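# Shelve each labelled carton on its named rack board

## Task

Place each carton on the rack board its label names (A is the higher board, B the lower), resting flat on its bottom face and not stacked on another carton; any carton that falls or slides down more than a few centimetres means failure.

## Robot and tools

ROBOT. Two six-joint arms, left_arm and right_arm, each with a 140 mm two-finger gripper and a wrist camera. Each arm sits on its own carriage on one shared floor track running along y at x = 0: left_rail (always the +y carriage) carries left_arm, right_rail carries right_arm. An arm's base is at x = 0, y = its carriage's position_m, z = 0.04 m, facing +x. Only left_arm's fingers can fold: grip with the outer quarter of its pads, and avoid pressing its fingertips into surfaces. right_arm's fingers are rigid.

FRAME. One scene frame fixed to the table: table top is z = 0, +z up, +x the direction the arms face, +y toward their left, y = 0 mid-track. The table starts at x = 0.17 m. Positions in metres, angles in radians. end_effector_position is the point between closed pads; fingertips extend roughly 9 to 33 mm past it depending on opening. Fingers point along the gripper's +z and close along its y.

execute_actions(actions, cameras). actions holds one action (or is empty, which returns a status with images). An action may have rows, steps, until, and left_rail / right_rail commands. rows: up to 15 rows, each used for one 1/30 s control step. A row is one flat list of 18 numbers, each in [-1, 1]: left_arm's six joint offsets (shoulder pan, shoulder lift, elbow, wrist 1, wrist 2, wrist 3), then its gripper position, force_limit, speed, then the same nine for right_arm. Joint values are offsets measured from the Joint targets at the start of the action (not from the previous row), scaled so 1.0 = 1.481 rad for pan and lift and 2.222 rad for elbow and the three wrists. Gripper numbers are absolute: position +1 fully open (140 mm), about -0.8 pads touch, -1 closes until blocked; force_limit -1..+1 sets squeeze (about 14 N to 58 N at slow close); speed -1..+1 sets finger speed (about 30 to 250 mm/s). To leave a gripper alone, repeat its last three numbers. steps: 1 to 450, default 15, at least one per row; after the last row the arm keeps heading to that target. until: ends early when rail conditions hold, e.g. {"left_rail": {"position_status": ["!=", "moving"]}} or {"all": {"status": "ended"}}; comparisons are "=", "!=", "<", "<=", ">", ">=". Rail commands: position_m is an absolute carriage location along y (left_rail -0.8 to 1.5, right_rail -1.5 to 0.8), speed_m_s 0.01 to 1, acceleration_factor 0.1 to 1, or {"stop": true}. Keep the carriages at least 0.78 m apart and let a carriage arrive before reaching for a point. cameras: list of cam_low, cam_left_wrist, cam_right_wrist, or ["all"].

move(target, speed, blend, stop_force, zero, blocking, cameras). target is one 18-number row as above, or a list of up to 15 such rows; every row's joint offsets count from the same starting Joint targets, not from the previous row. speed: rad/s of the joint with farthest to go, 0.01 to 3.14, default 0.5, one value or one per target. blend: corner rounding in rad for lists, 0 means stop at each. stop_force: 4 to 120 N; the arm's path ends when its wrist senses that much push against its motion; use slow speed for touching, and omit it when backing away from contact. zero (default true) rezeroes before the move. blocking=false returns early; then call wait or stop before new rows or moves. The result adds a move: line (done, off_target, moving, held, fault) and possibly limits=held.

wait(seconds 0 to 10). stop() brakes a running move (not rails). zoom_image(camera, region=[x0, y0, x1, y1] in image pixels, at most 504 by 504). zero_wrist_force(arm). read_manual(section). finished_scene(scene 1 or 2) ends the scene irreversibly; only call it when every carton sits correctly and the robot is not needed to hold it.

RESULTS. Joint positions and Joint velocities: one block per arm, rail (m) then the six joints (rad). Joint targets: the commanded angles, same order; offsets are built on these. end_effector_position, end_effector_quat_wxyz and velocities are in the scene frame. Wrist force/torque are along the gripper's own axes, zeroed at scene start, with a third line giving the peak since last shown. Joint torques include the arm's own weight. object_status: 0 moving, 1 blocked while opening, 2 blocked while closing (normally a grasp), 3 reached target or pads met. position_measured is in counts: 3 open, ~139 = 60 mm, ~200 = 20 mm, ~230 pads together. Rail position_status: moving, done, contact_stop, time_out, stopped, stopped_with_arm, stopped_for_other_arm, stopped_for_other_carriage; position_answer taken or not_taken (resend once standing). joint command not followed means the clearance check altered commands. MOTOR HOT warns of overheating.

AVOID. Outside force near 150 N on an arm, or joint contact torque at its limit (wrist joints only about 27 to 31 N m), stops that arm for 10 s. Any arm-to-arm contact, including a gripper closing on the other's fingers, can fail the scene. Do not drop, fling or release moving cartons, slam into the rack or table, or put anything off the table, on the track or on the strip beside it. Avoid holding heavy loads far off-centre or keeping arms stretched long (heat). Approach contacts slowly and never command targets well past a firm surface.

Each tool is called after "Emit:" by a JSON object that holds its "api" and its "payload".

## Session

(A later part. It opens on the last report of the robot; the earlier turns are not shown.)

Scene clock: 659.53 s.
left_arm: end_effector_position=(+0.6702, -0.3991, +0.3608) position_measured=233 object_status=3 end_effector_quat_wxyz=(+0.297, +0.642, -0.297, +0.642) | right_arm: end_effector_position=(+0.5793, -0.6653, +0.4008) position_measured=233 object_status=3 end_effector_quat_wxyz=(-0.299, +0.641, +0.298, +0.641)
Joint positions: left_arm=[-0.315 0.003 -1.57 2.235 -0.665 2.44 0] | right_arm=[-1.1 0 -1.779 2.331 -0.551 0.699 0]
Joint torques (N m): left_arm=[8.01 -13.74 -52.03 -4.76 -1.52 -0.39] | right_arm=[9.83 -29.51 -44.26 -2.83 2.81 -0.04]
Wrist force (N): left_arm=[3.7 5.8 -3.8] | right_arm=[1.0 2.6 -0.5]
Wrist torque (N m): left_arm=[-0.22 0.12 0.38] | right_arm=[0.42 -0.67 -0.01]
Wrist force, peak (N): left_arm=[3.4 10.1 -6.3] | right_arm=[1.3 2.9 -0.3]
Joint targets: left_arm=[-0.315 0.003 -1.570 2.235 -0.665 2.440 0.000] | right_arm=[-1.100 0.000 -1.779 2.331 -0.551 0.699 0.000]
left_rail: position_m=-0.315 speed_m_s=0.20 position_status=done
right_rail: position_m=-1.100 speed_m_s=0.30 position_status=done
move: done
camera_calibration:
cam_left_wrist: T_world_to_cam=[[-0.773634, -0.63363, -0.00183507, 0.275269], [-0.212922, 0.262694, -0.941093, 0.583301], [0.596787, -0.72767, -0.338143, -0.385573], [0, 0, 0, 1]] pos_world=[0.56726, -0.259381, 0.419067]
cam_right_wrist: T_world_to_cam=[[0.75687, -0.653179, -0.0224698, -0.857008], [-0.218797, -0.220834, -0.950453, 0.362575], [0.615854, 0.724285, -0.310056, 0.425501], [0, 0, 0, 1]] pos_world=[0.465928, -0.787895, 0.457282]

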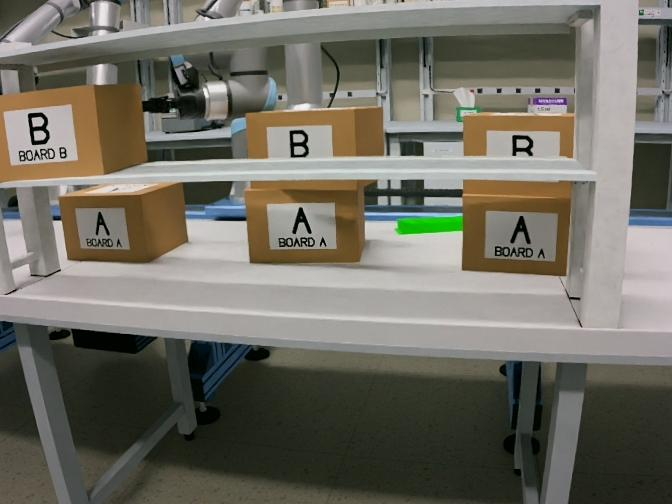

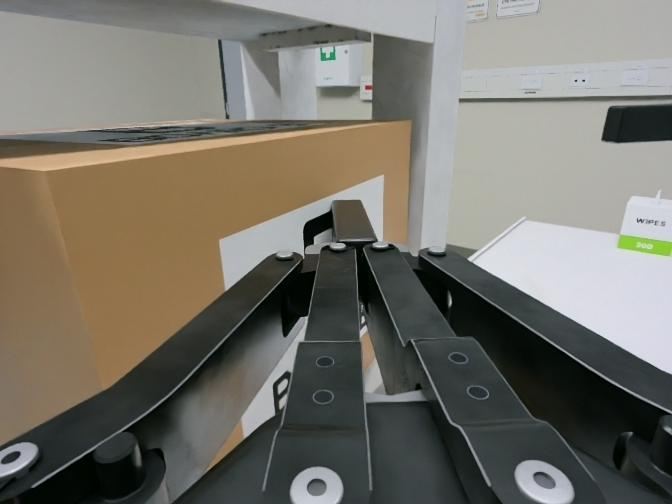

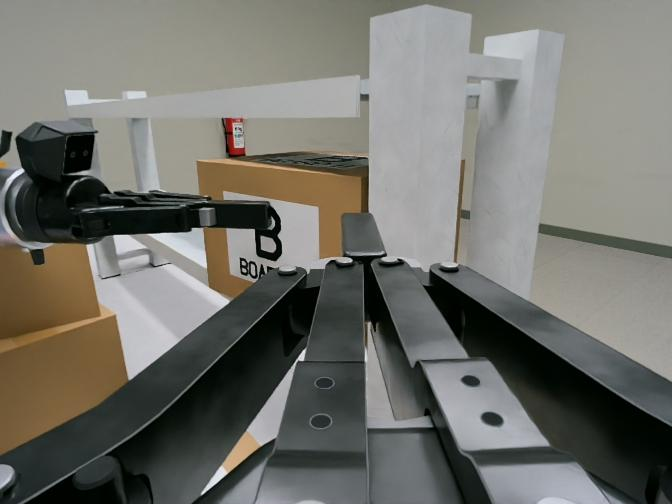

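Emit:
{"api": "move", "payload": {"target": [-0.002,-0.1677,0.0557,0.0561,-0.0221,0,-1,-1,0,0,-0.0266,0.0125,0.0048,0.0232,0,-1,-1,0], "speed": 0.4}}

Emit:
{"api": "execute_actions", "payload": {"actions": [{"left_rail":{"position_m":-0.237,"speed_m_s":0.2},"right_rail":{"position_m":-1.107,"speed_m_s":0.2},"steps":200,"until":{"all":{"status":"ended"}}}]}}

Emit:
{"api": "move", "payload": {"target": [[0,0.0205,0.0969,-0.1101,0,0,-1,-1,0,0,0.0205,0.0969,-0.1101,0,0,-1,-1,0],[0,0.3375,0.1443,-0.3692,0,0,-1,-1,0,0,0.3375,0.1443,-0.3692,0,0,-1,-1,0]], "speed": 0.35, "cameras": ["all"]}}

Scene clock: 683.27 s.
left_arm: end_effector_position=(+0.5722, -0.3900, +0.4008) position_measured=233 object_status=3 end_effector_quat_wxyz=(+0.282, +0.648, -0.282, +0.648) | right_arm: end_effector_position=(+0.5725, -0.6770, +0.4013) position_measured=233 object_status=3 end_effector_quat_wxyz=(-0.282, +0.648, +0.282, +0.649)
Joint positions: left_arm=[-0.315 0 -1.818 2.359 -0.541 2.391 0] | right_arm=[-1.1 0 -1.819 2.358 -0.541 0.75 0]
Joint torques (N m): left_arm=[-13.17 -39.9 -32.9 1.37 -2.18 -0.7] | right_arm=[8.71 -32.86 -29.23 1.42 3.43 -0.12]
Wrist force (N): left_arm=[-0.8 0.9 0.2] | right_arm=[1.3 2.5 -0.3]
Wrist torque (N m): left_arm=[-0.08 0.05 0.35] | right_arm=[0.35 -0.71 -0.03]
Wrist force, peak (N): left_arm=[4.8 5.8 -4.0] | right_arm=[1.2 3.2 0.0]
Joint targets: left_arm=[-0.315 0.000 -1.819 2.359 -0.540 2.391 0.000] | right_arm=[-1.100 0.000 -1.819 2.358 -0.541 0.750 0.000]
left_rail: position_m=-0.315 speed_m_s=0.20 position_status=done
right_rail: position_m=-1.100 speed_m_s=0.30 position_status=done
move: done

Scene clock: 685.23 s.
left_arm: end_effector_position=(+0.5721, -0.3120, +0.4008) position_measured=233 object_status=3 end_effector_quat_wxyz=(+0.282, +0.648, -0.282, +0.648) | right_arm: end_effector_position=(+0.5725, -0.6840, +0.4013) position_measured=233 object_status=3 end_effector_quat_wxyz=(-0.282, +0.648, +0.282, +0.649)
Joint positions: left_arm=[-0.237 0 -1.819 2.359 -0.54 2.391 0] | right_arm=[-1.107 0 -1.819 2.358 -0.541 0.75 0]
Joint torques (N m): left_arm=[-10.46 -43.01 -33.23 0.96 -1.93 -0.45] | right_arm=[9.25 -31.87 -29.66 1.41 2.2 -0.15]
Wrist force (N): left_arm=[-0.4 0.8 -0.1] | right_arm=[1.0 2.4 -0.4]
Wrist torque (N m): left_arm=[-0.10 -0.03 0.35] | right_arm=[0.34 -0.65 -0.03]
Wrist force, peak (N): left_arm=[-0.4 1.1 0.2] | right_arm=[1.2 3.0 -1.1]
Joint targets: left_arm=[-0.237 0.000 -1.819 2.359 -0.540 2.391 0.000] | right_arm=[-1.107 0.000 -1.819 2.358 -0.541 0.750 0.000]
Tool commands: left_gripper/position=-1.0 left_gripper/force_limit=-1.0 left_gripper/speed=+0.0 right_gripper/position=-1.0 right_gripper/force_limit=-1.0 right_gripper/speed=+0.0
left_rail: position_m=-0.237 speed_m_s=0.20 position_status=done
right_rail: position_m=-1.107 speed_m_s=0.20 position_status=done

Scene clock: 688.70 s.
left_arm: end_effector_position=(+0.5042, -0.3119, +0.1352) position_measured=233 object_status=3 end_effector_quat_wxyz=(+0.282, +0.649, -0.282, +0.648) | right_arm: end_effector_position=(+0.5047, -0.6839, +0.1354) position_measured=233 object_status=3 end_effector_quat_wxyz=(-0.282, +0.648, +0.282, +0.649)
Joint positions: left_arm=[-0.237 0 -1.319 2.68 -1.361 2.391 0] | right_arm=[-1.107 0 -1.319 2.679 -1.361 0.75 0]
Joint torques (N m): left_arm=[-8.12 -12.1 -0.45 -5.33 -1.37 -0.55] | right_arm=[9.41 -20.42 -2.32 -6.06 -0.79 -0.08]
Wrist force (N): left_arm=[-0.8 0.7 0.0] | right_arm=[1.1 2.8 -0.9]
Wrist torque (N m): left_arm=[-0.12 0.04 0.38] | right_arm=[0.46 -0.67 0.00]
Wrist force, peak (N): left_arm=[12.5 27.3 1.2] | right_arm=[2.9 3.2 0.2]
Joint targets: left_arm=[-0.237 0.000 -1.319 2.680 -1.361 2.391 0.000] | right_arm=[-1.107 0.000 -1.319 2.679 -1.361 0.750 0.000]
left_rail: position_m=-0.237 speed_m_s=0.20 position_status=done
right_rail: position_m=-1.107 speed_m_s=0.20 position_status=done
move: done
camera_calibration:
cam_left_wrist: T_world_to_cam=[[-0.743601, -0.668621, -0.00167271, 0.175564], [-0.225041, 0.252632, -0.941028, 0.315593], [0.629614, -0.699373, -0.338324, -0.307129], [0, 0, 0, 1]] pos_world=[0.394944, -0.177141, 0.193366]
cam_right_wrist: T_world_to_cam=[[0.72222, -0.691315, -0.0219552, -0.82736], [-0.229195, -0.20925, -0.950623, 0.103086], [0.652586, 0.691591, -0.30957, 0.361645], [0, 0, 0, 1]] pos_world=[0.385158, -0.800506, 0.191786]

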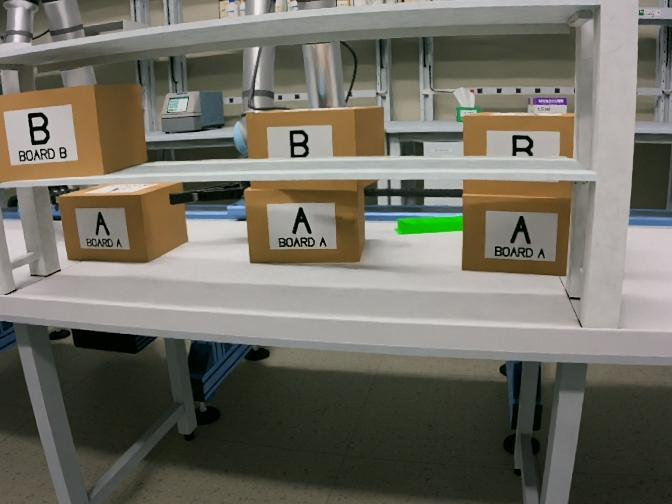

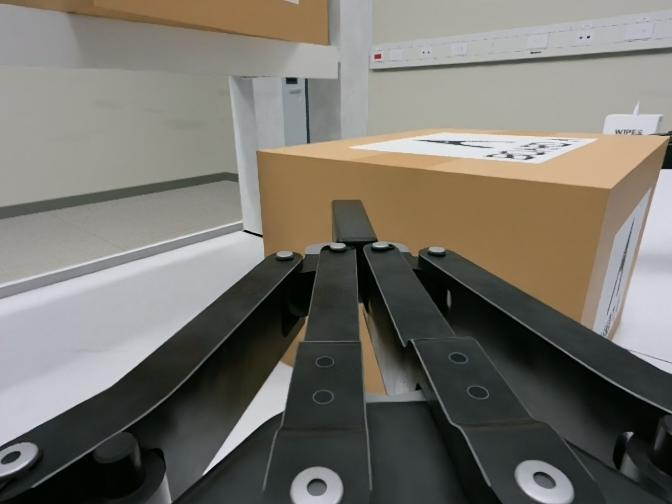

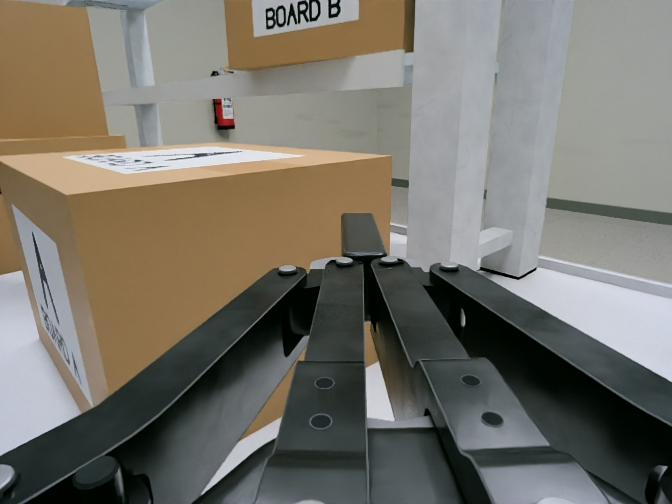

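Emit:
{"api": "execute_actions", "payload": {"actions": [{"left_rail":{"position_m":-0.246,"speed_m_s":0.05},"right_rail":{"position_m":-1.060,"speed_m_s":0.05},"steps":200,"until":{"all":{"status":"ended"}}}], "cameras": ["cam_right_wrist","cam_left_wrist"]}}

Emit:
{"api": "move", "payload": {"target": [0,0,0,0,0.07,0,-1,-1,0,0,0,0,0,-0.07,0,-1,-1,0], "speed": 0.06, "stop_force": 12}}

Emit:
{"api": "move", "payload": {"target": [0,0,0,0,0.03,0,-1,-1,0,0,0,0,0,-0.03,0,-1,-1,0], "speed": 0.04, "stop_force": 30, "cameras": ["cam_left_wrist","cam_right_wrist"]}}

Scene clock: 699.10 s.
left_arm: end_effector_position=(+0.5042, -0.3209, +0.1351) position_measured=233 object_status=3 end_effector_quat_wxyz=(+0.282, +0.649, -0.282, +0.648) | right_arm: end_effector_position=(+0.5047, -0.6369, +0.1354) position_measured=233 object_status=3 end_effector_quat_wxyz=(-0.282, +0.648, +0.282, +0.649)
Joint positions: left_arm=[-0.246 0 -1.319 2.68 -1.361 2.391 0] | right_arm=[-1.06 0 -1.319 2.679 -1.361 0.75 0]
Joint torques (N m): left_arm=[0.12 -15.95 -0.32 -5.3 -0.25 -0.8] | right_arm=[5.64 -23.85 -2.56 -6.02 -1.98 -0.19]
Wrist force (N): left_arm=[-0.6 0.6 0.2] | right_arm=[0.9 3.1 -0.9]
Wrist torque (N m): left_arm=[-0.16 -0.04 0.38] | right_arm=[0.51 -0.64 -0.01]
Wrist force, peak (N): left_arm=[-1.0 0.8 0.2] | right_arm=[0.9 3.9 -2.0]
Joint targets: left_arm=[-0.246 0.000 -1.319 2.680 -1.361 2.391 0.000] | right_arm=[-1.060 0.000 -1.319 2.679 -1.361 0.750 0.000]
Tool commands: left_gripper/position=-1.0 left_gripper/force_limit=-1.0 left_gripper/speed=+0.0 right_gripper/position=-1.0 right_gripper/force_limit=-1.0 right_gripper/speed=+0.0
left_rail: position_m=-0.246 speed_m_s=0.05 position_status=done
right_rail: position_m=-1.060 speed_m_s=0.05 position_status=done
camera_calibration:
cam_left_wrist: T_world_to_cam=[[-0.743601, -0.668621, -0.00167271, 0.169546], [-0.225041, 0.252632, -0.941028, 0.317867], [0.629614, -0.699373, -0.338324, -0.313424], [0, 0, 0, 1]] pos_world=[0.394944, -0.186141, 0.193366]
cam_right_wrist: T_world_to_cam=[[0.722203, -0.69133, -0.0220248, -0.794862], [-0.229248, -0.2092, -0.950621, 0.112883], [0.652585, 0.691591, -0.309571, 0.32911], [0, 0, 0, 1]] pos_world=[0.385158, -0.753506, 0.191685]
Images, in order (width x height): cam_left_wrist 672x504, cam_right_wrist 672x504.

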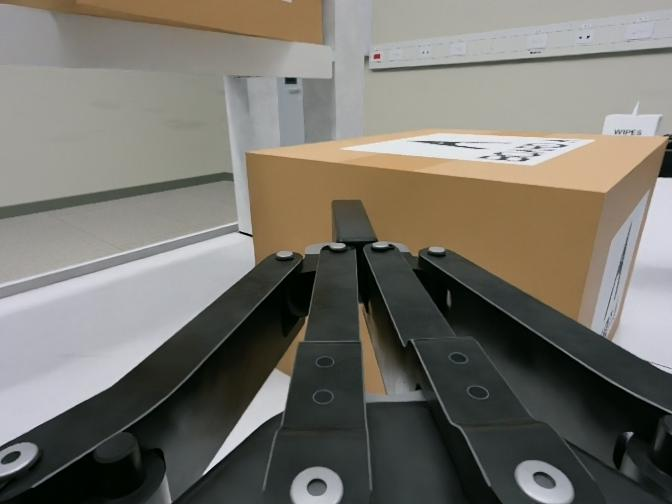

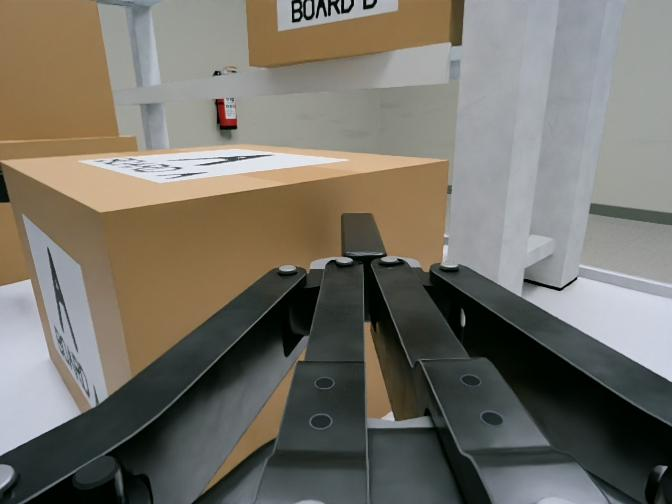

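Scene clock: 701.03 s.
left_arm: end_effector_position=(+0.4917, -0.3320, +0.1351) position_measured=233 object_status=3 end_effector_quat_wxyz=(+0.298, +0.641, -0.298, +0.641) | right_arm: end_effector_position=(+0.4925, -0.6261, +0.1354) position_measured=233 object_status=3 end_effector_quat_wxyz=(-0.297, +0.641, +0.297, +0.642)
Joint positions: left_arm=[-0.246 0 -1.319 2.68 -1.361 2.44 0] | right_arm=[-1.06 0 -1.319 2.679 -1.361 0.702 0]
Joint torques (N m): left_arm=[-13.92 -16.34 -4.57 -4.23 0.66 0] | right_arm=[7.12 -24.46 -4.38 -5.28 1.25 -0.22]
Wrist force (N): left_arm=[0.0 -10.9 -17.7] | right_arm=[1.3 13.5 -17.6]
Wrist torque (N m): left_arm=[0.05 0.02 0.36] | right_arm=[0.41 -0.62 0.00]
Wrist force, peak (N): left_arm=[-2.3 -21.5 -19.9] | right_arm=[-0.1 22.0 -19.6]
Joint targets: left_arm=[-0.246 0.000 -1.319 2.680 -1.361 2.440 0.000] | right_arm=[-1.060 0.000 -1.319 2.679 -1.361 0.702 0.000]
left_rail: position_m=-0.246 speed_m_s=0.05 position_status=done
right_rail: position_m=-1.060 speed_m_s=0.05 position_status=done
move: contact (left_arm, right_arm); left_arm: the wrist 2 is farthest, 0.107 rad from its target; right_arm: the wrist 2 is farthest, 0.108 rad from its target

Scene clock: 702.33 s.
left_arm: end_effector_position=(+0.4900, -0.3334, +0.1351) position_measured=233 object_status=3 end_effector_quat_wxyz=(+0.300, +0.641, -0.300, +0.640) | right_arm: end_effector_position=(+0.4909, -0.6247, +0.1354) position_measured=233 object_status=3 end_effector_quat_wxyz=(-0.299, +0.640, +0.299, +0.641)
Joint positions: left_arm=[-0.246 0 -1.319 2.68 -1.361 2.446 0] | right_arm=[-1.06 -0.001 -1.319 2.679 -1.361 0.696 0]
Joint torques (N m): left_arm=[-34.3 -19.58 -4.58 -4.05 6.93 -0.14] | right_arm=[41.39 -25.58 -4.22 -5.11 -5.78 -0.12]
Wrist force (N): left_arm=[-0.2 -39.2 -47.1] | right_arm=[2.0 43.2 -47.6]
Wrist torque (N m): left_arm=[0.61 0.04 0.36] | right_arm=[-0.35 -0.65 0.01]
Wrist force, peak (N): left_arm=[-1.4 -46.9 -49.3] | right_arm=[1.2 49.5 -47.8]
Joint targets: left_arm=[-0.246 0.000 -1.319 2.680 -1.361 2.446 0.000] | right_arm=[-1.060 0.000 -1.319 2.679 -1.361 0.696 0.000]
left_rail: position_m=-0.246 speed_m_s=0.05 position_status=done
right_rail: position_m=-1.060 speed_m_s=0.05 position_status=done
move: contact (left_arm, right_arm); left_arm: the wrist 2 is farthest, 0.060 rad from its target; right_arm: the wrist 2 is farthest, 0.061 rad from its target
camera_calibration:
cam_left_wrist: T_world_to_cam=[[-0.779434, -0.626481, -0.00170765, 0.182255], [-0.210705, 0.264712, -0.941027, 0.314826], [0.589988, -0.733109, -0.338329, -0.305043], [0, 0, 0, 1]] pos_world=[0.388362, -0.192789, 0.193367]
cam_right_wrist: T_world_to_cam=[[0.758681, -0.651091, -0.0219749, -0.76918], [-0.217559, -0.221426, -0.950599, 0.0988796], [0.614061, 0.725982, -0.309643, 0.370081], [0, 0, 0, 1]] pos_world=[0.377822, -0.747584, 0.191685]
Images, in order (width x height): cam_left_wrist 672x504, cam_right_wrist 672x504.

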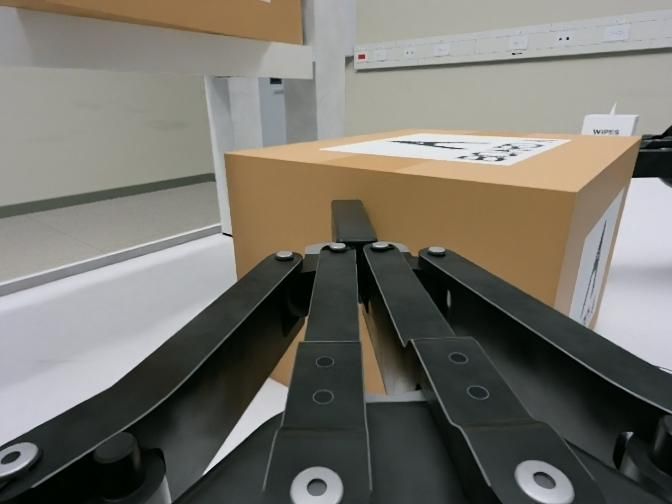

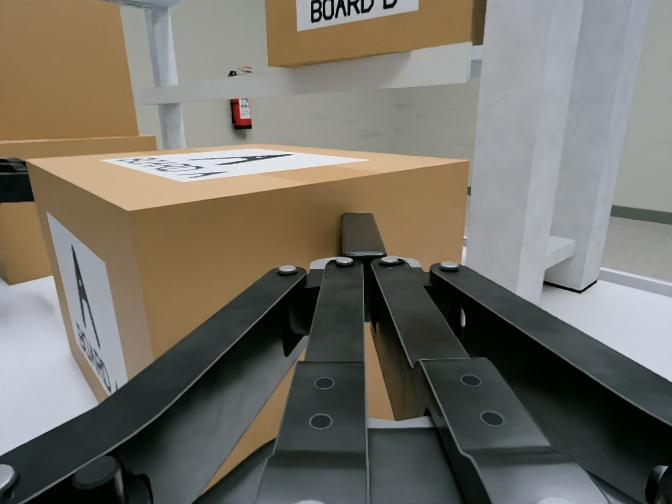

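Emit:
{"api": "move", "payload": {"target": [[0,-0.3359,-0.0458,0.2697,0,0,-1,-1,0,0,-0.3359,-0.0458,0.2697,0,0,-1,-1,0],[0,-0.5090,-0.1478,0.4870,0,0,-1,-1,0,0,-0.5090,-0.1478,0.4870,0,0,-1,-1,0],[0,-0.5352,-0.2863,0.6430,0,0,-1,-1,0,0,-0.5352,-0.2863,0.6430,0,0,-1,-1,0]], "speed": 0.24, "blend": [0.05,0.05,0], "cameras": ["all"]}}

Scene clock: 718.63 s.
left_arm: end_effector_position=(+0.4731, -0.3334, +0.6649) position_measured=233 object_status=3 end_effector_quat_wxyz=(+0.300, +0.640, -0.300, +0.640) | right_arm: end_effector_position=(+0.4735, -0.6247, +0.6654) position_measured=233 object_status=3 end_effector_quat_wxyz=(-0.299, +0.640, +0.300, +0.641)
Joint positions: left_arm=[-0.246 0 -2.111 2.044 0.068 2.446 0] | right_arm=[-1.06 0 -2.111 2.043 0.068 0.696 0]
Joint torques (N m): left_arm=[-21.19 -27.96 -69.68 -0.74 12.04 -0.31] | right_arm=[23.66 -18.1 -58.97 -0.48 -8.86 -0.21]
Wrist force (N): left_arm=[-11.0 -38.3 -45.8] | right_arm=[-9.1 43.6 -45.6]
Wrist torque (N m): left_arm=[0.60 -0.39 0.37] | right_arm=[-0.36 -0.99 -0.08]
Wrist force, peak (N): left_arm=[-0.5 -39.6 -47.8] | right_arm=[1.8 44.4 -48.3]
Joint targets: left_arm=[-0.246 0.000 -2.111 2.044 0.068 2.446 0.000] | right_arm=[-1.060 0.000 -2.111 2.043 0.068 0.696 0.000]
left_rail: position_m=-0.246 speed_m_s=0.05 position_status=done
right_rail: position_m=-1.060 speed_m_s=0.05 position_status=done
move: done
camera_calibration:
cam_left_wrist: T_world_to_cam=[[-0.779468, -0.626439, -0.00185455, 0.170114], [-0.210527, 0.264741, -0.941058, 0.80969], [0.590007, -0.733135, -0.338239, -0.115936], [0, 0, 0, 1]] pos_world=[0.371463, -0.192789, 0.723067]
cam_right_wrist: T_world_to_cam=[[0.758731, -0.651041, -0.0217697, -0.74446], [-0.217276, -0.221428, -0.950663, 0.598856], [0.6141, 0.726028, -0.309459, 0.544764], [0, 0, 0, 1]] pos_world=[0.360422, -0.747584, 0.721686]

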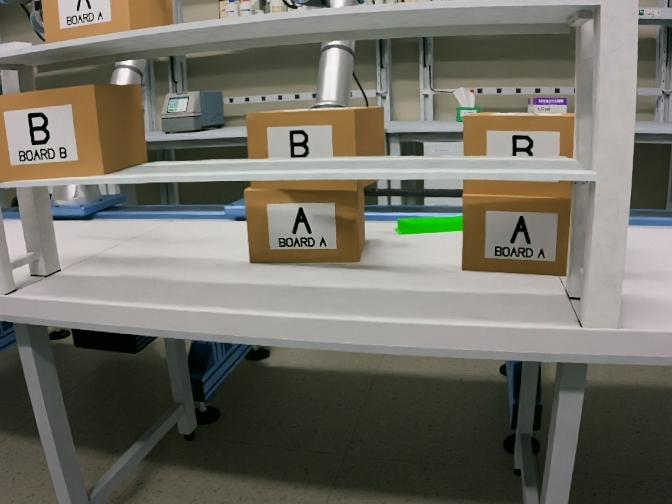

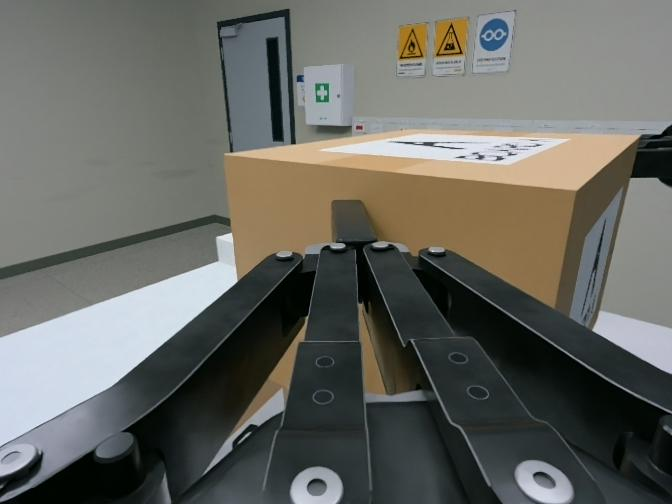

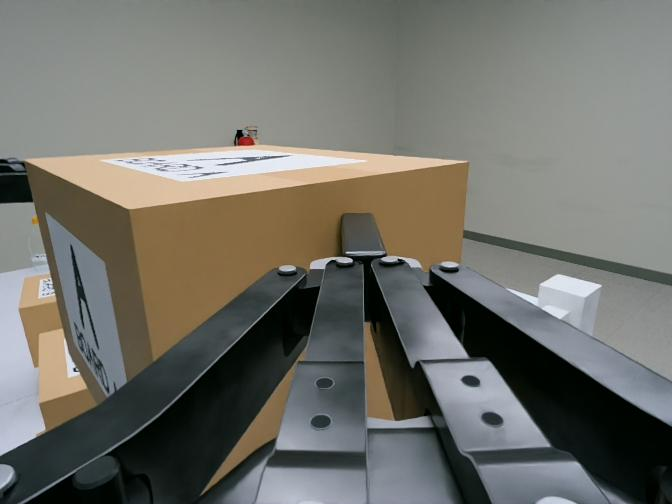

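Emit:
{"api": "execute_actions", "payload": {"actions": [{"left_rail":{"position_m":-0.096,"speed_m_s":0.06},"right_rail":{"position_m":-0.910,"speed_m_s":0.06},"steps":200,"until":{"any":{"status":"ended"}}}]}}

Emit:
{"api": "move", "payload": {"target": [[0,0.1507,-0.0557,-0.0448,0,0,-1,-1,0,0,0.1507,-0.0557,-0.0448,0,0,-1,-1,0],[0,0.2878,-0.1261,-0.0657,0,0,-1,-1,0,0,0.2878,-0.1261,-0.0657,0,0,-1,-1,0]], "speed": 0.12, "blend": [0.04,0], "stop_force": 30}}

Emit:
{"api": "move", "payload": {"target": [0,0.0053,0.0443,-0.0478,0,0,-1,-1,0,0,0.0053,0.0443,-0.0478,0,0,-1,-1,0], "speed": 0.05, "stop_force": 14, "cameras": ["all"]}}

Scene clock: 744.70 s.
left_arm: end_effector_position=(+0.4737, -0.3258, +0.6650) position_measured=233 object_status=3 end_effector_quat_wxyz=(+0.299, +0.641, -0.299, +0.641) | right_arm: end_effector_position=(+0.4744, -0.6166, +0.6655) position_measured=233 object_status=3 end_effector_quat_wxyz=(-0.298, +0.641, +0.299, +0.641)
Joint positions: left_arm=[-0.239 0.001 -2.111 2.044 0.068 2.444 0] | right_arm=[-1.051 -0.001 -2.111 2.043 0.068 0.698 0]
Joint torques (N m): left_arm=[-37.65 -1.38 -50.54 -1.71 15.33 0.02] | right_arm=[34.83 0.23 -44.29 -1.94 -13.97 0.51]
Wrist force (N): left_arm=[-11.0 -38.1 -45.5] | right_arm=[-9.2 43.6 -45.3]
Wrist torque (N m): left_arm=[0.63 -0.38 0.36] | right_arm=[-0.40 -0.98 -0.08]
Wrist force, peak (N): left_arm=[-10.7 -85.5 -99.7] | right_arm=[-9.1 92.1 -96.9]
Joint targets: left_arm=[-0.239 0.001 -2.111 2.044 0.068 2.444 0.000] | right_arm=[-1.051 -0.001 -2.111 2.043 0.068 0.698 0.000]
Tool commands: left_gripper/position=-1.0 left_gripper/force_limit=-1.0 left_gripper/speed=+0.003922 right_gripper/position=-1.0 right_gripper/force_limit=-1.0 right_gripper/speed=+0.003922
TORQUE FAULT: the external load on joint 6 (wrist 2) of the left arm reached its load limit, and that arm stopped for 10 seconds. TORQUE FAULT: the external load on joint 6 (wrist 2) of the right arm reached its load limit, and that arm stopped for 10 seconds. A torque fault puts only its own arm into a fault stop. Those arms' remaining commands of this call were not run. Those arms' targets are now where they stood when their stops ended, not their last commands. Those arms keep their grips as last carried out and accept commands again: back off and push less far. Each of those arms stops again whenever a joint's load reaches its limit.
left_rail: position_m=-0.239 speed_m_s=0.06 position_status=stopped_with_arm position_answer=taken
right_rail: position_m=-1.051 speed_m_s=0.06 position_status=stopped_with_arm position_answer=taken

not run: an earlier result of this reply reported a stop or a fault. Calls in your next reply go to the robot.

not run: an earlier result of this reply reported a stop or a fault. Calls in your next reply go to the robot.

Emit:
{"api": "execute_actions", "payload": {"actions": [{"left_rail":{"position_m":-0.096,"speed_m_s":0.05,"acceleration_factor":0.15},"right_rail":{"position_m":-0.908,"speed_m_s":0.05,"acceleration_factor":0.15},"steps":200,"until":{"any":{"status":"ended"}}}]}}

Emit:
{"api": "move", "payload": {"target": [[0,0.1507,-0.0557,-0.0448,0,0,-1,-1,0,0,0.1507,-0.0557,-0.0448,0,0,-1,-1,0],[0,0.2878,-0.1261,-0.0657,0,0,-1,-1,0,0,0.2878,-0.1261,-0.0657,0,0,-1,-1,0]], "speed": 0.12, "blend": [0.04,0], "stop_force": 30}}

Emit:
{"api": "move", "payload": {"target": [0,0.0053,0.0443,-0.0478,0,0,-1,-1,0,0,0.0053,0.0443,-0.0478,0,0,-1,-1,0], "speed": 0.05, "stop_force": 14, "cameras": ["all"]}}

Scene clock: 756.53 s.
left_arm: end_effector_position=(+0.4737, -0.1825, +0.6650) position_measured=233 object_status=3 end_effector_quat_wxyz=(+0.299, +0.641, -0.299, +0.641) | right_arm: end_effector_position=(+0.4744, -0.4736, +0.6655) position_measured=233 object_status=3 end_effector_quat_wxyz=(-0.298, +0.641, +0.299, +0.641)
Joint positions: left_arm=[-0.096 0.001 -2.111 2.044 0.068 2.444 0] | right_arm=[-0.908 -0.001 -2.111 2.043 0.068 0.698 0]
Joint torques (N m): left_arm=[-18.17 -2.23 -50.1 -1.33 7.86 0.08] | right_arm=[15.85 -0.8 -44.14 -2.22 -6.59 0.38]
Wrist force (N): left_arm=[-10.6 -35.7 -42.6] | right_arm=[-9.2 41.3 -42.2]
Wrist torque (N m): left_arm=[0.55 -0.44 0.37] | right_arm=[-0.25 -0.97 -0.07]
Wrist force, peak (N): left_arm=[-11.0 -42.5 -50.6] | right_arm=[-9.2 48.0 -50.0]
Joint targets: left_arm=[-0.096 0.001 -2.111 2.044 0.068 2.444 0.000] | right_arm=[-0.908 -0.001 -2.111 2.043 0.068 0.698 0.000]
Tool commands: left_gripper/position=-1.0 left_gripper/force_limit=-1.0 left_gripper/speed=+0.003922 right_gripper/position=-1.0 right_gripper/force_limit=-1.0 right_gripper/speed=+0.003922
left_rail: position_m=-0.096 speed_m_s=0.05 position_status=done
right_rail: position_m=-0.908 speed_m_s=0.05 position_status=done

Scene clock: 761.13 s.
left_arm: end_effector_position=(+0.7187, -0.1823, +0.6649) position_measured=233 object_status=3 end_effector_quat_wxyz=(+0.299, +0.641, -0.299, +0.641) | right_arm: end_effector_position=(+0.7195, -0.4739, +0.6654) position_measured=233 object_status=3 end_effector_quat_wxyz=(-0.298, +0.641, +0.299, +0.641)
Joint positions: left_arm=[-0.096 0.001 -1.685 1.763 -0.078 2.444 0] | right_arm=[-0.908 -0.001 -1.685 1.763 -0.078 0.698 0]
Joint torques (N m): left_arm=[-15.24 -25.72 -70.45 -8.17 7.98 0.2] | right_arm=[13.46 -35.78 -58.22 -8.98 -6.67 0.25]
Wrist force (N): left_arm=[-10.2 -24.1 -28.9] | right_arm=[-8.4 28.8 -28.7]
Wrist torque (N m): left_arm=[0.30 -0.42 0.37] | right_arm=[-0.01 -1.04 -0.08]
Wrist force, peak (N): left_arm=[-10.7 -35.5 -44.0] | right_arm=[-8.8 40.5 -43.7]
Joint targets: left_arm=[-0.096 0.001 -1.685 1.763 -0.078 2.444 0.000] | right_arm=[-0.908 -0.001 -1.685 1.763 -0.078 0.698 0.000]
left_rail: position_m=-0.096 speed_m_s=0.05 position_status=done
right_rail: position_m=-0.908 speed_m_s=0.05 position_status=done
move: done

Scene clock: 764.13 s.
left_arm: end_effector_position=(+0.7168, -0.1823, +0.6180) position_measured=233 object_status=3 end_effector_quat_wxyz=(+0.299, +0.641, -0.299, +0.641) | right_arm: end_effector_position=(+0.7176, -0.4739, +0.6188) position_measured=233 object_status=3 end_effector_quat_wxyz=(-0.298, +0.641, +0.299, +0.641)
Joint positions: left_arm=[-0.096 0.001 -1.679 1.841 -0.162 2.444 0] | right_arm=[-0.908 -0.001 -1.679 1.84 -0.161 0.698 0]
Joint torques (N m): left_arm=[-17.98 -61.53 -60.17 1.31 8.1 0.36] | right_arm=[14.8 -51.78 -49.07 1.95 -6.78 0.6]
Wrist force (N): left_arm=[1.7 -25.0 -27.6] | right_arm=[3.0 30.3 -25.6]
Wrist torque (N m): left_arm=[0.34 0.09 0.29] | right_arm=[-0.11 -0.71 0.04]
Wrist force, peak (N): left_arm=[-10.7 -25.0 -29.2] | right_arm=[-9.2 29.1 -29.4]
Joint targets: left_arm=[-0.096 0.001 -1.679 1.841 -0.162 2.444 0.000] | right_arm=[-0.908 -0.001 -1.679 1.840 -0.161 0.698 0.000]
left_rail: position_m=-0.096 speed_m_s=0.05 position_status=done
right_rail: position_m=-0.908 speed_m_s=0.05 position_status=done
move: contact (left_arm, right_arm); left_arm: the wrist 1 is farthest, 0.023 rad from its target; right_arm: the wrist 1 is farthest, 0.023 rad from its target
camera_calibration:
cam_left_wrist: T_world_to_cam=[[-0.777551, -0.628817, -0.00183025, 0.452767], [-0.211332, 0.264057, -0.94107, 0.777305], [0.592244, -0.731343, -0.338207, -0.166052], [0, 0, 0, 1]] pos_world=[0.614662, -0.041986, 0.676167]
cam_right_wrist: T_world_to_cam=[[0.756681, -0.653421, -0.0218003, -0.832256], [-0.217992, -0.220724, -0.950663, 0.641836], [0.616371, 0.724101, -0.309458, 0.268404], [0, 0, 0, 1]] pos_world=[0.60423, -0.596497, 0.675086]

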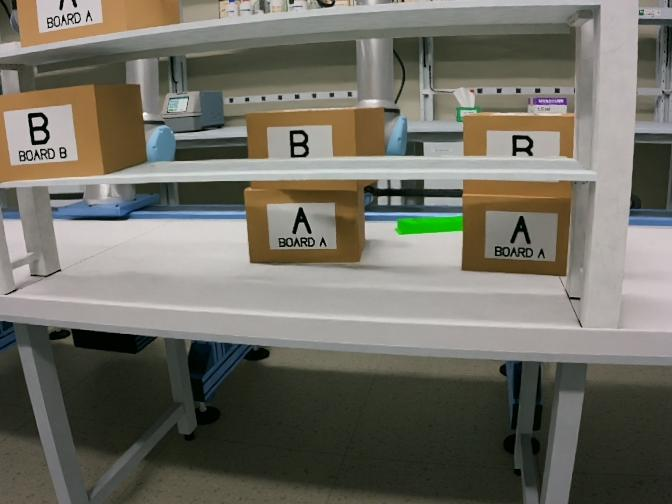

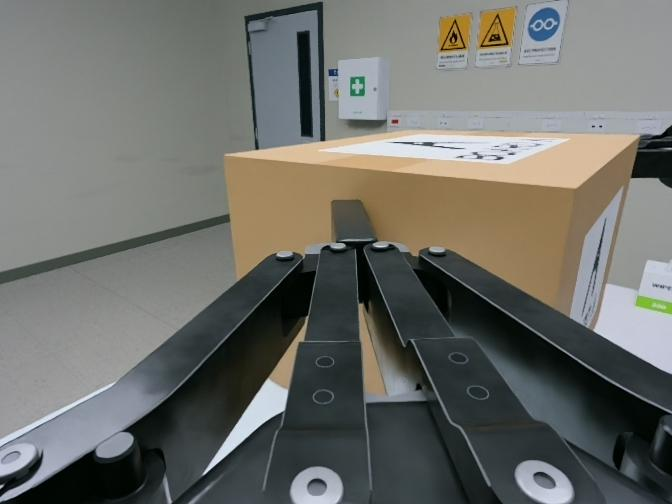

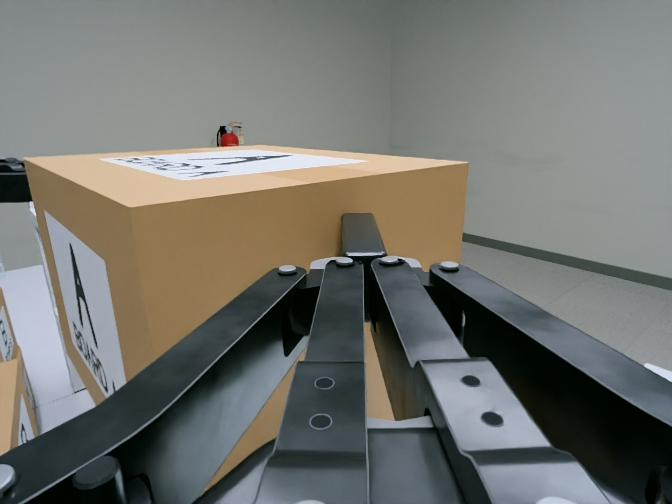

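Emit:
{"api": "execute_actions", "payload": {"actions": [{"left_rail":{"position_m":-0.066,"speed_m_s":0.05},"right_rail":{"position_m":-0.938,"speed_m_s":0.05},"steps":200,"until":{"all":{"status":"ended"}}}]}}

Emit:
{"api": "move", "payload": {"target": [0,0,0,0,0,0,-1,-1,0,0,-0.2368,0.0770,0.0808,0,0,-1,-1,0], "speed": 0.3}}

Emit:
{"api": "execute_actions", "payload": {"actions": [{"right_rail":{"position_m":-1.15,"speed_m_s":0.3},"steps":300,"until":{"any":{"status":"ended"}}}]}}

Emit:
{"api": "execute_actions", "payload": {"actions": [{"left_rail":{"position_m":-0.165,"speed_m_s":0.04},"steps":200,"until":{"any":{"status":"ended"}}}], "cameras": ["all"]}}

Scene clock: 789.03 s.
left_arm: end_effector_position=(+0.7167, -0.1523, +0.6181) position_measured=233 object_status=3 end_effector_quat_wxyz=(+0.299, +0.641, -0.299, +0.641) | right_arm: end_effector_position=(+0.7176, -0.5039, +0.6188) position_measured=233 object_status=3 end_effector_quat_wxyz=(-0.298, +0.641, +0.299, +0.641)
Joint positions: left_arm=[-0.066 0.001 -1.679 1.841 -0.162 2.444 0] | right_arm=[-0.938 -0.001 -1.679 1.84 -0.161 0.698 0]
Joint torques (N m): left_arm=[-3.43 -51.26 -49.26 0.37 -1.69 0.25] | right_arm=[-13.71 -47.33 -36.23 1.1 2.85 0.69]
Wrist force (N): left_arm=[-0.5 0.6 0.1] | right_arm=[3.2 8.5 -0.1]
Wrist torque (N m): left_arm=[-0.14 -0.03 0.35] | right_arm=[1.72 -1.15 -0.02]
Wrist force, peak (N): left_arm=[0.4 -25.4 -27.4] | right_arm=[2.3 30.2 -26.2]
Joint targets: left_arm=[-0.066 0.001 -1.679 1.841 -0.162 2.444 0.000] | right_arm=[-0.938 -0.001 -1.679 1.840 -0.161 0.698 0.000]
Tool commands: left_gripper/position=-1.0 left_gripper/force_limit=-1.0 left_gripper/speed=+0.0 right_gripper/position=-1.0 right_gripper/force_limit=-1.0 right_gripper/speed=+0.0
left_rail: position_m=-0.066 speed_m_s=0.05 position_status=done
right_rail: position_m=-0.938 speed_m_s=0.05 position_status=done

Scene clock: 790.73 s.
left_arm: end_effector_position=(+0.7167, -0.1523, +0.6180) position_measured=233 object_status=3 end_effector_quat_wxyz=(+0.299, +0.641, -0.299, +0.641) | right_arm: end_effector_position=(+0.5197, -0.5037, +0.6613) position_measured=233 object_status=3 end_effector_quat_wxyz=(-0.298, +0.641, +0.299, +0.641)
Joint positions: left_arm=[-0.066 0.001 -1.679 1.841 -0.162 2.444 0] | right_arm=[-0.938 -0.001 -2.03 2.011 0.018 0.698 0]
Joint torques (N m): left_arm=[10.69 -37.94 -39.79 -0.14 -2.07 0.57] | right_arm=[-14.3 -17.51 -34.81 1.08 3.05 0.6]
Wrist force (N): left_arm=[-0.7 0.2 0.2] | right_arm=[3.6 8.7 -0.2]
Wrist torque (N m): left_arm=[-0.22 0.01 0.36] | right_arm=[1.75 -1.20 -0.01]
Wrist force, peak (N): left_arm=[-0.8 0.6 0.0] | right_arm=[2.8 10.0 1.6]
Joint targets: left_arm=[-0.066 0.001 -1.679 1.841 -0.162 2.444 0.000] | right_arm=[-0.938 -0.001 -2.030 2.011 0.018 0.698 0.000]
left_rail: position_m=-0.066 speed_m_s=0.05 position_status=done
right_rail: position_m=-0.938 speed_m_s=0.05 position_status=done
move: done

Scene clock: 793.87 s.
left_arm: end_effector_position=(+0.7167, -0.1523, +0.6180) position_measured=233 object_status=3 end_effector_quat_wxyz=(+0.299, +0.641, -0.299, +0.641) | right_arm: end_effector_position=(+0.5196, -0.7157, +0.6613) position_measured=233 object_status=3 end_effector_quat_wxyz=(-0.298, +0.641, +0.299, +0.641)
Joint positions: left_arm=[-0.066 0.001 -1.679 1.841 -0.162 2.444 0] | right_arm=[-1.15 -0.001 -2.03 2.011 0.018 0.698 0]
Joint torques (N m): left_arm=[11.69 -19.38 -39.31 -1.14 -1.73 -0.16] | right_arm=[-12.69 -19.61 -37.03 1.06 2.75 0.65]
Wrist force (N): left_arm=[-0.8 0.6 0.1] | right_arm=[3.6 8.6 -0.5]
Wrist torque (N m): left_arm=[-0.14 0.02 0.36] | right_arm=[1.72 -1.20 -0.01]
Wrist force, peak (N): left_arm=[-0.7 0.9 -0.2] | right_arm=[3.9 8.9 -0.5]
Joint targets: left_arm=[-0.066 0.001 -1.679 1.841 -0.162 2.444 0.000] | right_arm=[-1.150 -0.001 -2.030 2.011 0.018 0.698 0.000]
Tool commands: left_gripper/position=-1.0 left_gripper/force_limit=-1.0 left_gripper/speed=+0.0 right_gripper/position=-1.0 right_gripper/force_limit=-1.0 right_gripper/speed=+0.0
left_rail: position_m=-0.066 speed_m_s=0.05 position_status=done
right_rail: position_m=-1.150 speed_m_s=0.30 position_status=done

Scene clock: 796.97 s.
left_arm: end_effector_position=(+0.7167, -0.2513, +0.6180) position_measured=233 object_status=3 end_effector_quat_wxyz=(+0.299, +0.641, -0.299, +0.641) | right_arm: end_effector_position=(+0.5196, -0.7157, +0.6613) position_measured=233 object_status=3 end_effector_quat_wxyz=(-0.298, +0.641, +0.299, +0.641)
Joint positions: left_arm=[-0.165 0.001 -1.679 1.841 -0.162 2.444 0] | right_arm=[-1.15 -0.001 -2.03 2.011 0.018 0.698 0]
Joint torques (N m): left_arm=[-15.61 -19.75 -39.66 -1.85 4.02 0.15] | right_arm=[-14.1 -18.66 -37.95 0.88 2.97 0.57]
Wrist force (N): left_arm=[1.2 -3.7 -6.0] | right_arm=[3.1 8.6 -0.5]
Wrist torque (N m): left_arm=[-0.06 0.04 0.34] | right_arm=[1.72 -1.08 -0.01]
Wrist force, peak (N): left_arm=[1.7 -3.6 -6.0] | right_arm=[3.5 9.0 -0.6]
Joint targets: left_arm=[-0.165 0.001 -1.679 1.841 -0.162 2.444 0.000] | right_arm=[-1.150 -0.001 -2.030 2.011 0.018 0.698 0.000]
Tool commands: left_gripper/position=-1.0 left_gripper/force_limit=-1.0 left_gripper/speed=+0.0 right_gripper/position=-1.0 right_gripper/force_limit=-1.0 right_gripper/speed=+0.0
left_rail: position_m=-0.165 speed_m_s=0.04 position_status=done
right_rail: position_m=-1.150 speed_m_s=0.30 position_status=done
camera_calibration:
cam_left_wrist: T_world_to_cam=[[-0.777531, -0.628842, -0.0019249, 0.409428], [-0.211231, 0.264057, -0.941093, 0.795572], [0.592306, -0.731322, -0.338144, -0.216559], [0, 0, 0, 1]] pos_world=[0.614662, -0.110986, 0.676267]
cam_right_wrist: T_world_to_cam=[[0.756715, -0.653386, -0.0216564, -0.83945], [-0.217817, -0.220753, -0.950697, 0.585635], [0.616391, 0.724124, -0.309366, 0.578619], [0, 0, 0, 1]] pos_world=[0.40613, -0.838196, 0.717587]

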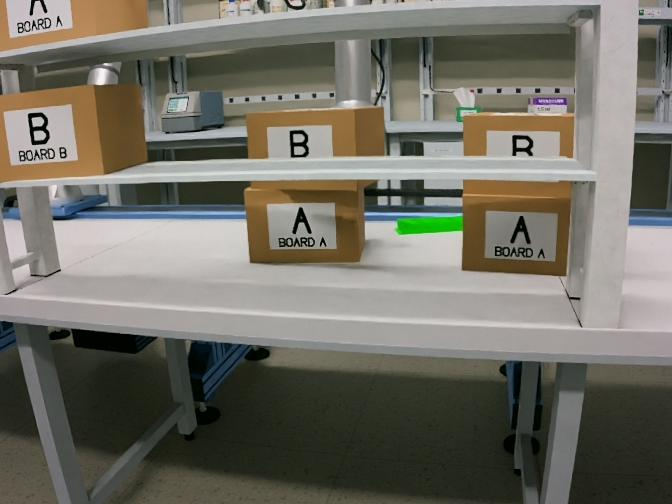

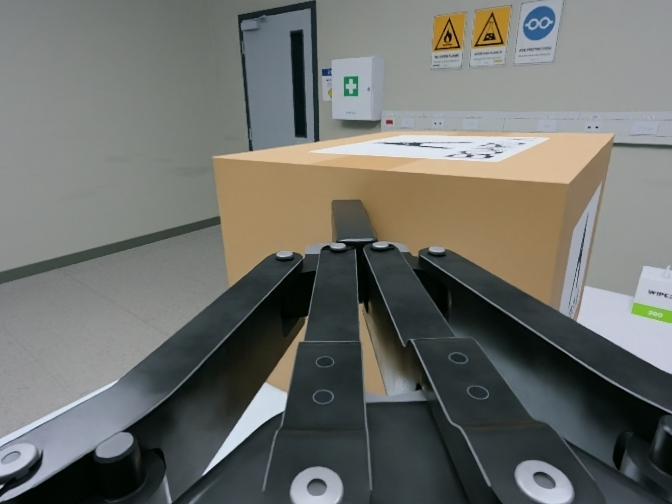

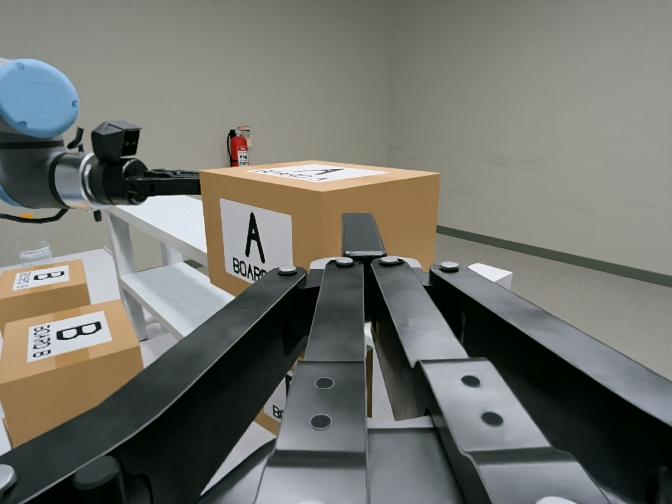

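Emit:
{"api": "execute_actions", "payload": {"actions": [{"left_rail":{"position_m":-0.13,"speed_m_s":0.1},"steps":200,"until":{"any":{"status":"ended"}}}]}}

Emit:
{"api": "move", "payload": {"target": [0,-0.1976,0.1015,0.0302,0,0,-1,-1,0,0,0,0,0,0,0,-1,-1,0], "speed": 0.3}}

Emit:
{"api": "execute_actions", "payload": {"actions": [{"left_rail":{"position_m":-0.28,"speed_m_s":0.2},"steps":200,"until":{"any":{"status":"ended"}}}]}}

Emit:
{"api": "move", "payload": {"target": [0,0.15,-0.0691,-0.0308,0,0,-1,-1,0,0,0,0,0,0,0,-1,-1,0], "speed": 0.1, "stop_force": 30, "cameras": ["all"]}}

Scene clock: 807.33 s.
left_arm: end_effector_position=(+0.7167, -0.2163, +0.6180) position_measured=233 object_status=3 end_effector_quat_wxyz=(+0.299, +0.641, -0.299, +0.641) | right_arm: end_effector_position=(+0.5196, -0.7157, +0.6613) position_measured=233 object_status=3 end_effector_quat_wxyz=(-0.298, +0.641, +0.299, +0.641)
Joint positions: left_arm=[-0.13 0.001 -1.679 1.841 -0.162 2.444 0] | right_arm=[-1.15 -0.001 -2.03 2.011 0.018 0.698 0]
Joint torques (N m): left_arm=[6.76 -22.93 -40.07 -2.71 -1.54 -0.03] | right_arm=[-13.55 -17.72 -40.29 0.46 2.76 0.33]
Wrist force (N): left_arm=[-0.5 0.7 0.2] | right_arm=[3.5 8.7 -0.6]
Wrist torque (N m): left_arm=[-0.11 -0.04 0.35] | right_arm=[1.75 -1.19 -0.01]
Wrist force, peak (N): left_arm=[2.2 -3.9 -6.4] | right_arm=[3.5 8.9 -0.7]
Joint targets: left_arm=[-0.130 0.001 -1.679 1.841 -0.162 2.444 0.000] | right_arm=[-1.150 -0.001 -2.030 2.011 0.018 0.698 0.000]
Tool commands: left_gripper/position=-1.0 left_gripper/force_limit=-1.0 left_gripper/speed=+0.0 right_gripper/position=-1.0 right_gripper/force_limit=-1.0 right_gripper/speed=+0.0
left_rail: position_m=-0.130 speed_m_s=0.10 position_status=done
right_rail: position_m=-1.150 speed_m_s=0.30 position_status=done

Scene clock: 808.87 s.
left_arm: end_effector_position=(+0.5488, -0.2164, +0.6111) position_measured=233 object_status=3 end_effector_quat_wxyz=(+0.299, +0.641, -0.299, +0.641) | right_arm: end_effector_position=(+0.5196, -0.7157, +0.6613) position_measured=233 object_status=3 end_effector_quat_wxyz=(-0.298, +0.641, +0.299, +0.641)
Joint positions: left_arm=[-0.13 0.001 -1.971 2.066 -0.095 2.444 0] | right_arm=[-1.15 -0.001 -2.03 2.011 0.018 0.698 0]
Joint torques (N m): left_arm=[9.19 -34.89 -39.8 1.11 -1.41 0.15] | right_arm=[-15.17 -19.24 -40.82 0.56 2.66 0.46]
Wrist force (N): left_arm=[-0.7 0.5 -0.1] | right_arm=[3.6 8.6 -0.3]
Wrist torque (N m): left_arm=[-0.17 0.01 0.35] | right_arm=[1.74 -1.19 -0.01]
Wrist force, peak (N): left_arm=[-0.8 2.0 -1.4] | right_arm=[3.6 8.9 -0.3]
Joint targets: left_arm=[-0.130 0.001 -1.972 2.066 -0.095 2.444 0.000] | right_arm=[-1.150 -0.001 -2.030 2.011 0.018 0.698 0.000]
left_rail: position_m=-0.130 speed_m_s=0.10 position_status=done
right_rail: position_m=-1.150 speed_m_s=0.30 position_status=done
move: done

Scene clock: 811.53 s.
left_arm: end_effector_position=(+0.5487, -0.3664, +0.6111) position_measured=233 object_status=3 end_effector_quat_wxyz=(+0.299, +0.641, -0.299, +0.641) | right_arm: end_effector_position=(+0.5196, -0.7157, +0.6613) position_measured=233 object_status=3 end_effector_quat_wxyz=(-0.298, +0.641, +0.299, +0.641)
Joint positions: left_arm=[-0.28 0.001 -1.972 2.066 -0.095 2.444 0] | right_arm=[-1.15 -0.001 -2.03 2.011 0.018 0.698 0]
Joint torques (N m): left_arm=[9.34 -32.6 -42.86 0.82 -1.36 0.27] | right_arm=[-13.89 -19.68 -42.12 0.34 2.78 0.67]
Wrist force (N): left_arm=[-0.6 0.3 0.1] | right_arm=[3.7 8.6 -0.4]
Wrist torque (N m): left_arm=[-0.21 -0.03 0.36] | right_arm=[1.72 -1.22 -0.01]
Wrist force, peak (N): left_arm=[-1.0 0.5 -0.3] | right_arm=[3.6 8.9 -0.3]
Joint targets: left_arm=[-0.280 0.001 -1.972 2.066 -0.095 2.444 0.000] | right_arm=[-1.150 -0.001 -2.030 2.011 0.018 0.698 0.000]
Tool commands: left_gripper/position=-1.0 left_gripper/force_limit=-1.0 left_gripper/speed=+0.0 right_gripper/position=-1.0 right_gripper/force_limit=-1.0 right_gripper/speed=+0.0
left_rail: position_m=-0.280 speed_m_s=0.20 position_status=done
right_rail: position_m=-1.150 speed_m_s=0.30 position_status=done

Scene clock: 814.80 s.
left_arm: end_effector_position=(+0.6738, -0.3664, +0.6110) position_measured=233 object_status=3 end_effector_quat_wxyz=(+0.299, +0.641, -0.299, +0.641) | right_arm: end_effector_position=(+0.5196, -0.7157, +0.6613) position_measured=233 object_status=3 end_effector_quat_wxyz=(-0.298, +0.641, +0.299, +0.641)
Joint positions: left_arm=[-0.28 0.001 -1.749 1.913 -0.163 2.444 0] | right_arm=[-1.15 -0.001 -2.03 2.011 0.018 0.698 0]
Joint torques (N m): left_arm=[7.7 -5.11 -58.99 -4.97 -1.24 0.23] | right_arm=[-15.02 -18.34 -43.62 0.19 2.95 0.55]
Wrist force (N): left_arm=[3.8 5.8 -4.7] | right_arm=[3.5 8.7 -0.4]
Wrist torque (N m): left_arm=[-0.23 0.18 0.37] | right_arm=[1.74 -1.18 -0.01]
Wrist force, peak (N): left_arm=[1.6 9.4 -6.8] | right_arm=[3.4 9.1 -0.4]
Joint targets: left_arm=[-0.280 0.001 -1.749 1.913 -0.163 2.444 0.000] | right_arm=[-1.150 -0.001 -2.030 2.011 0.018 0.698 0.000]
left_rail: position_m=-0.280 speed_m_s=0.20 position_status=done
right_rail: position_m=-1.150 speed_m_s=0.30 position_status=done
move: done
camera_calibration:
cam_left_wrist: T_world_to_cam=[[-0.77758, -0.628781, -0.00172973, 0.303652], [-0.211407, 0.264024, -0.941062, 0.810268], [0.592179, -0.731386, -0.338228, -0.277537], [0, 0, 0, 1]] pos_world=[0.571762, -0.225986, 0.669167]
cam_right_wrist: T_world_to_cam=[[0.756715, -0.653386, -0.0216564, -0.83945], [-0.217817, -0.220753, -0.950697, 0.585635], [0.616391, 0.724124, -0.309366, 0.578619], [0, 0, 0, 1]] pos_world=[0.40613, -0.838196, 0.717587]

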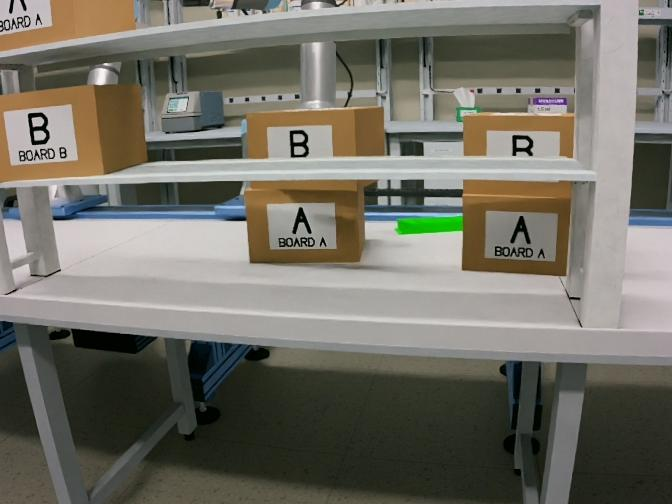

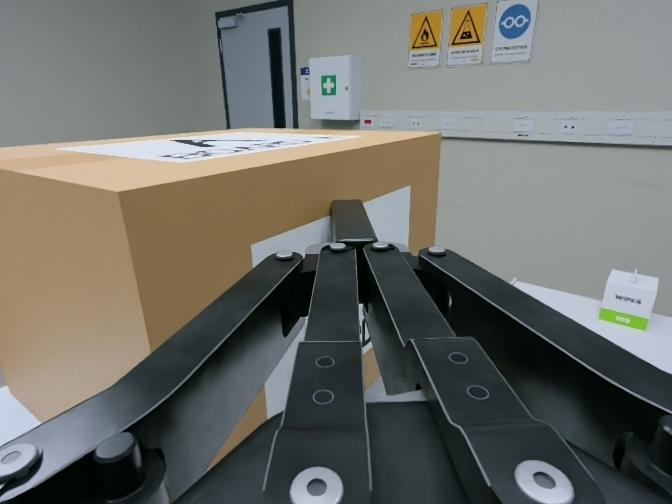

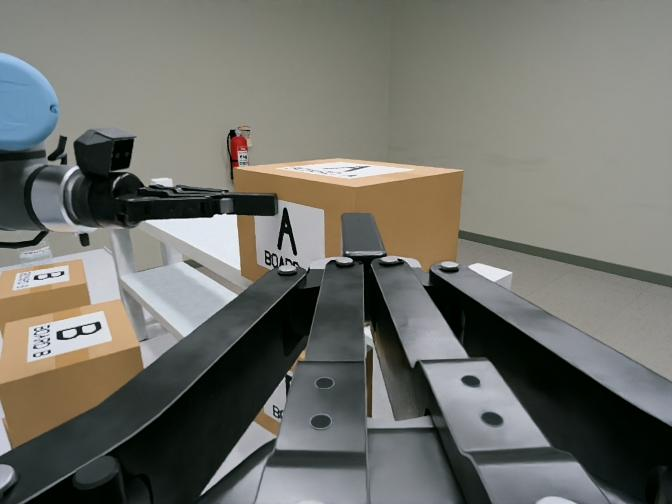

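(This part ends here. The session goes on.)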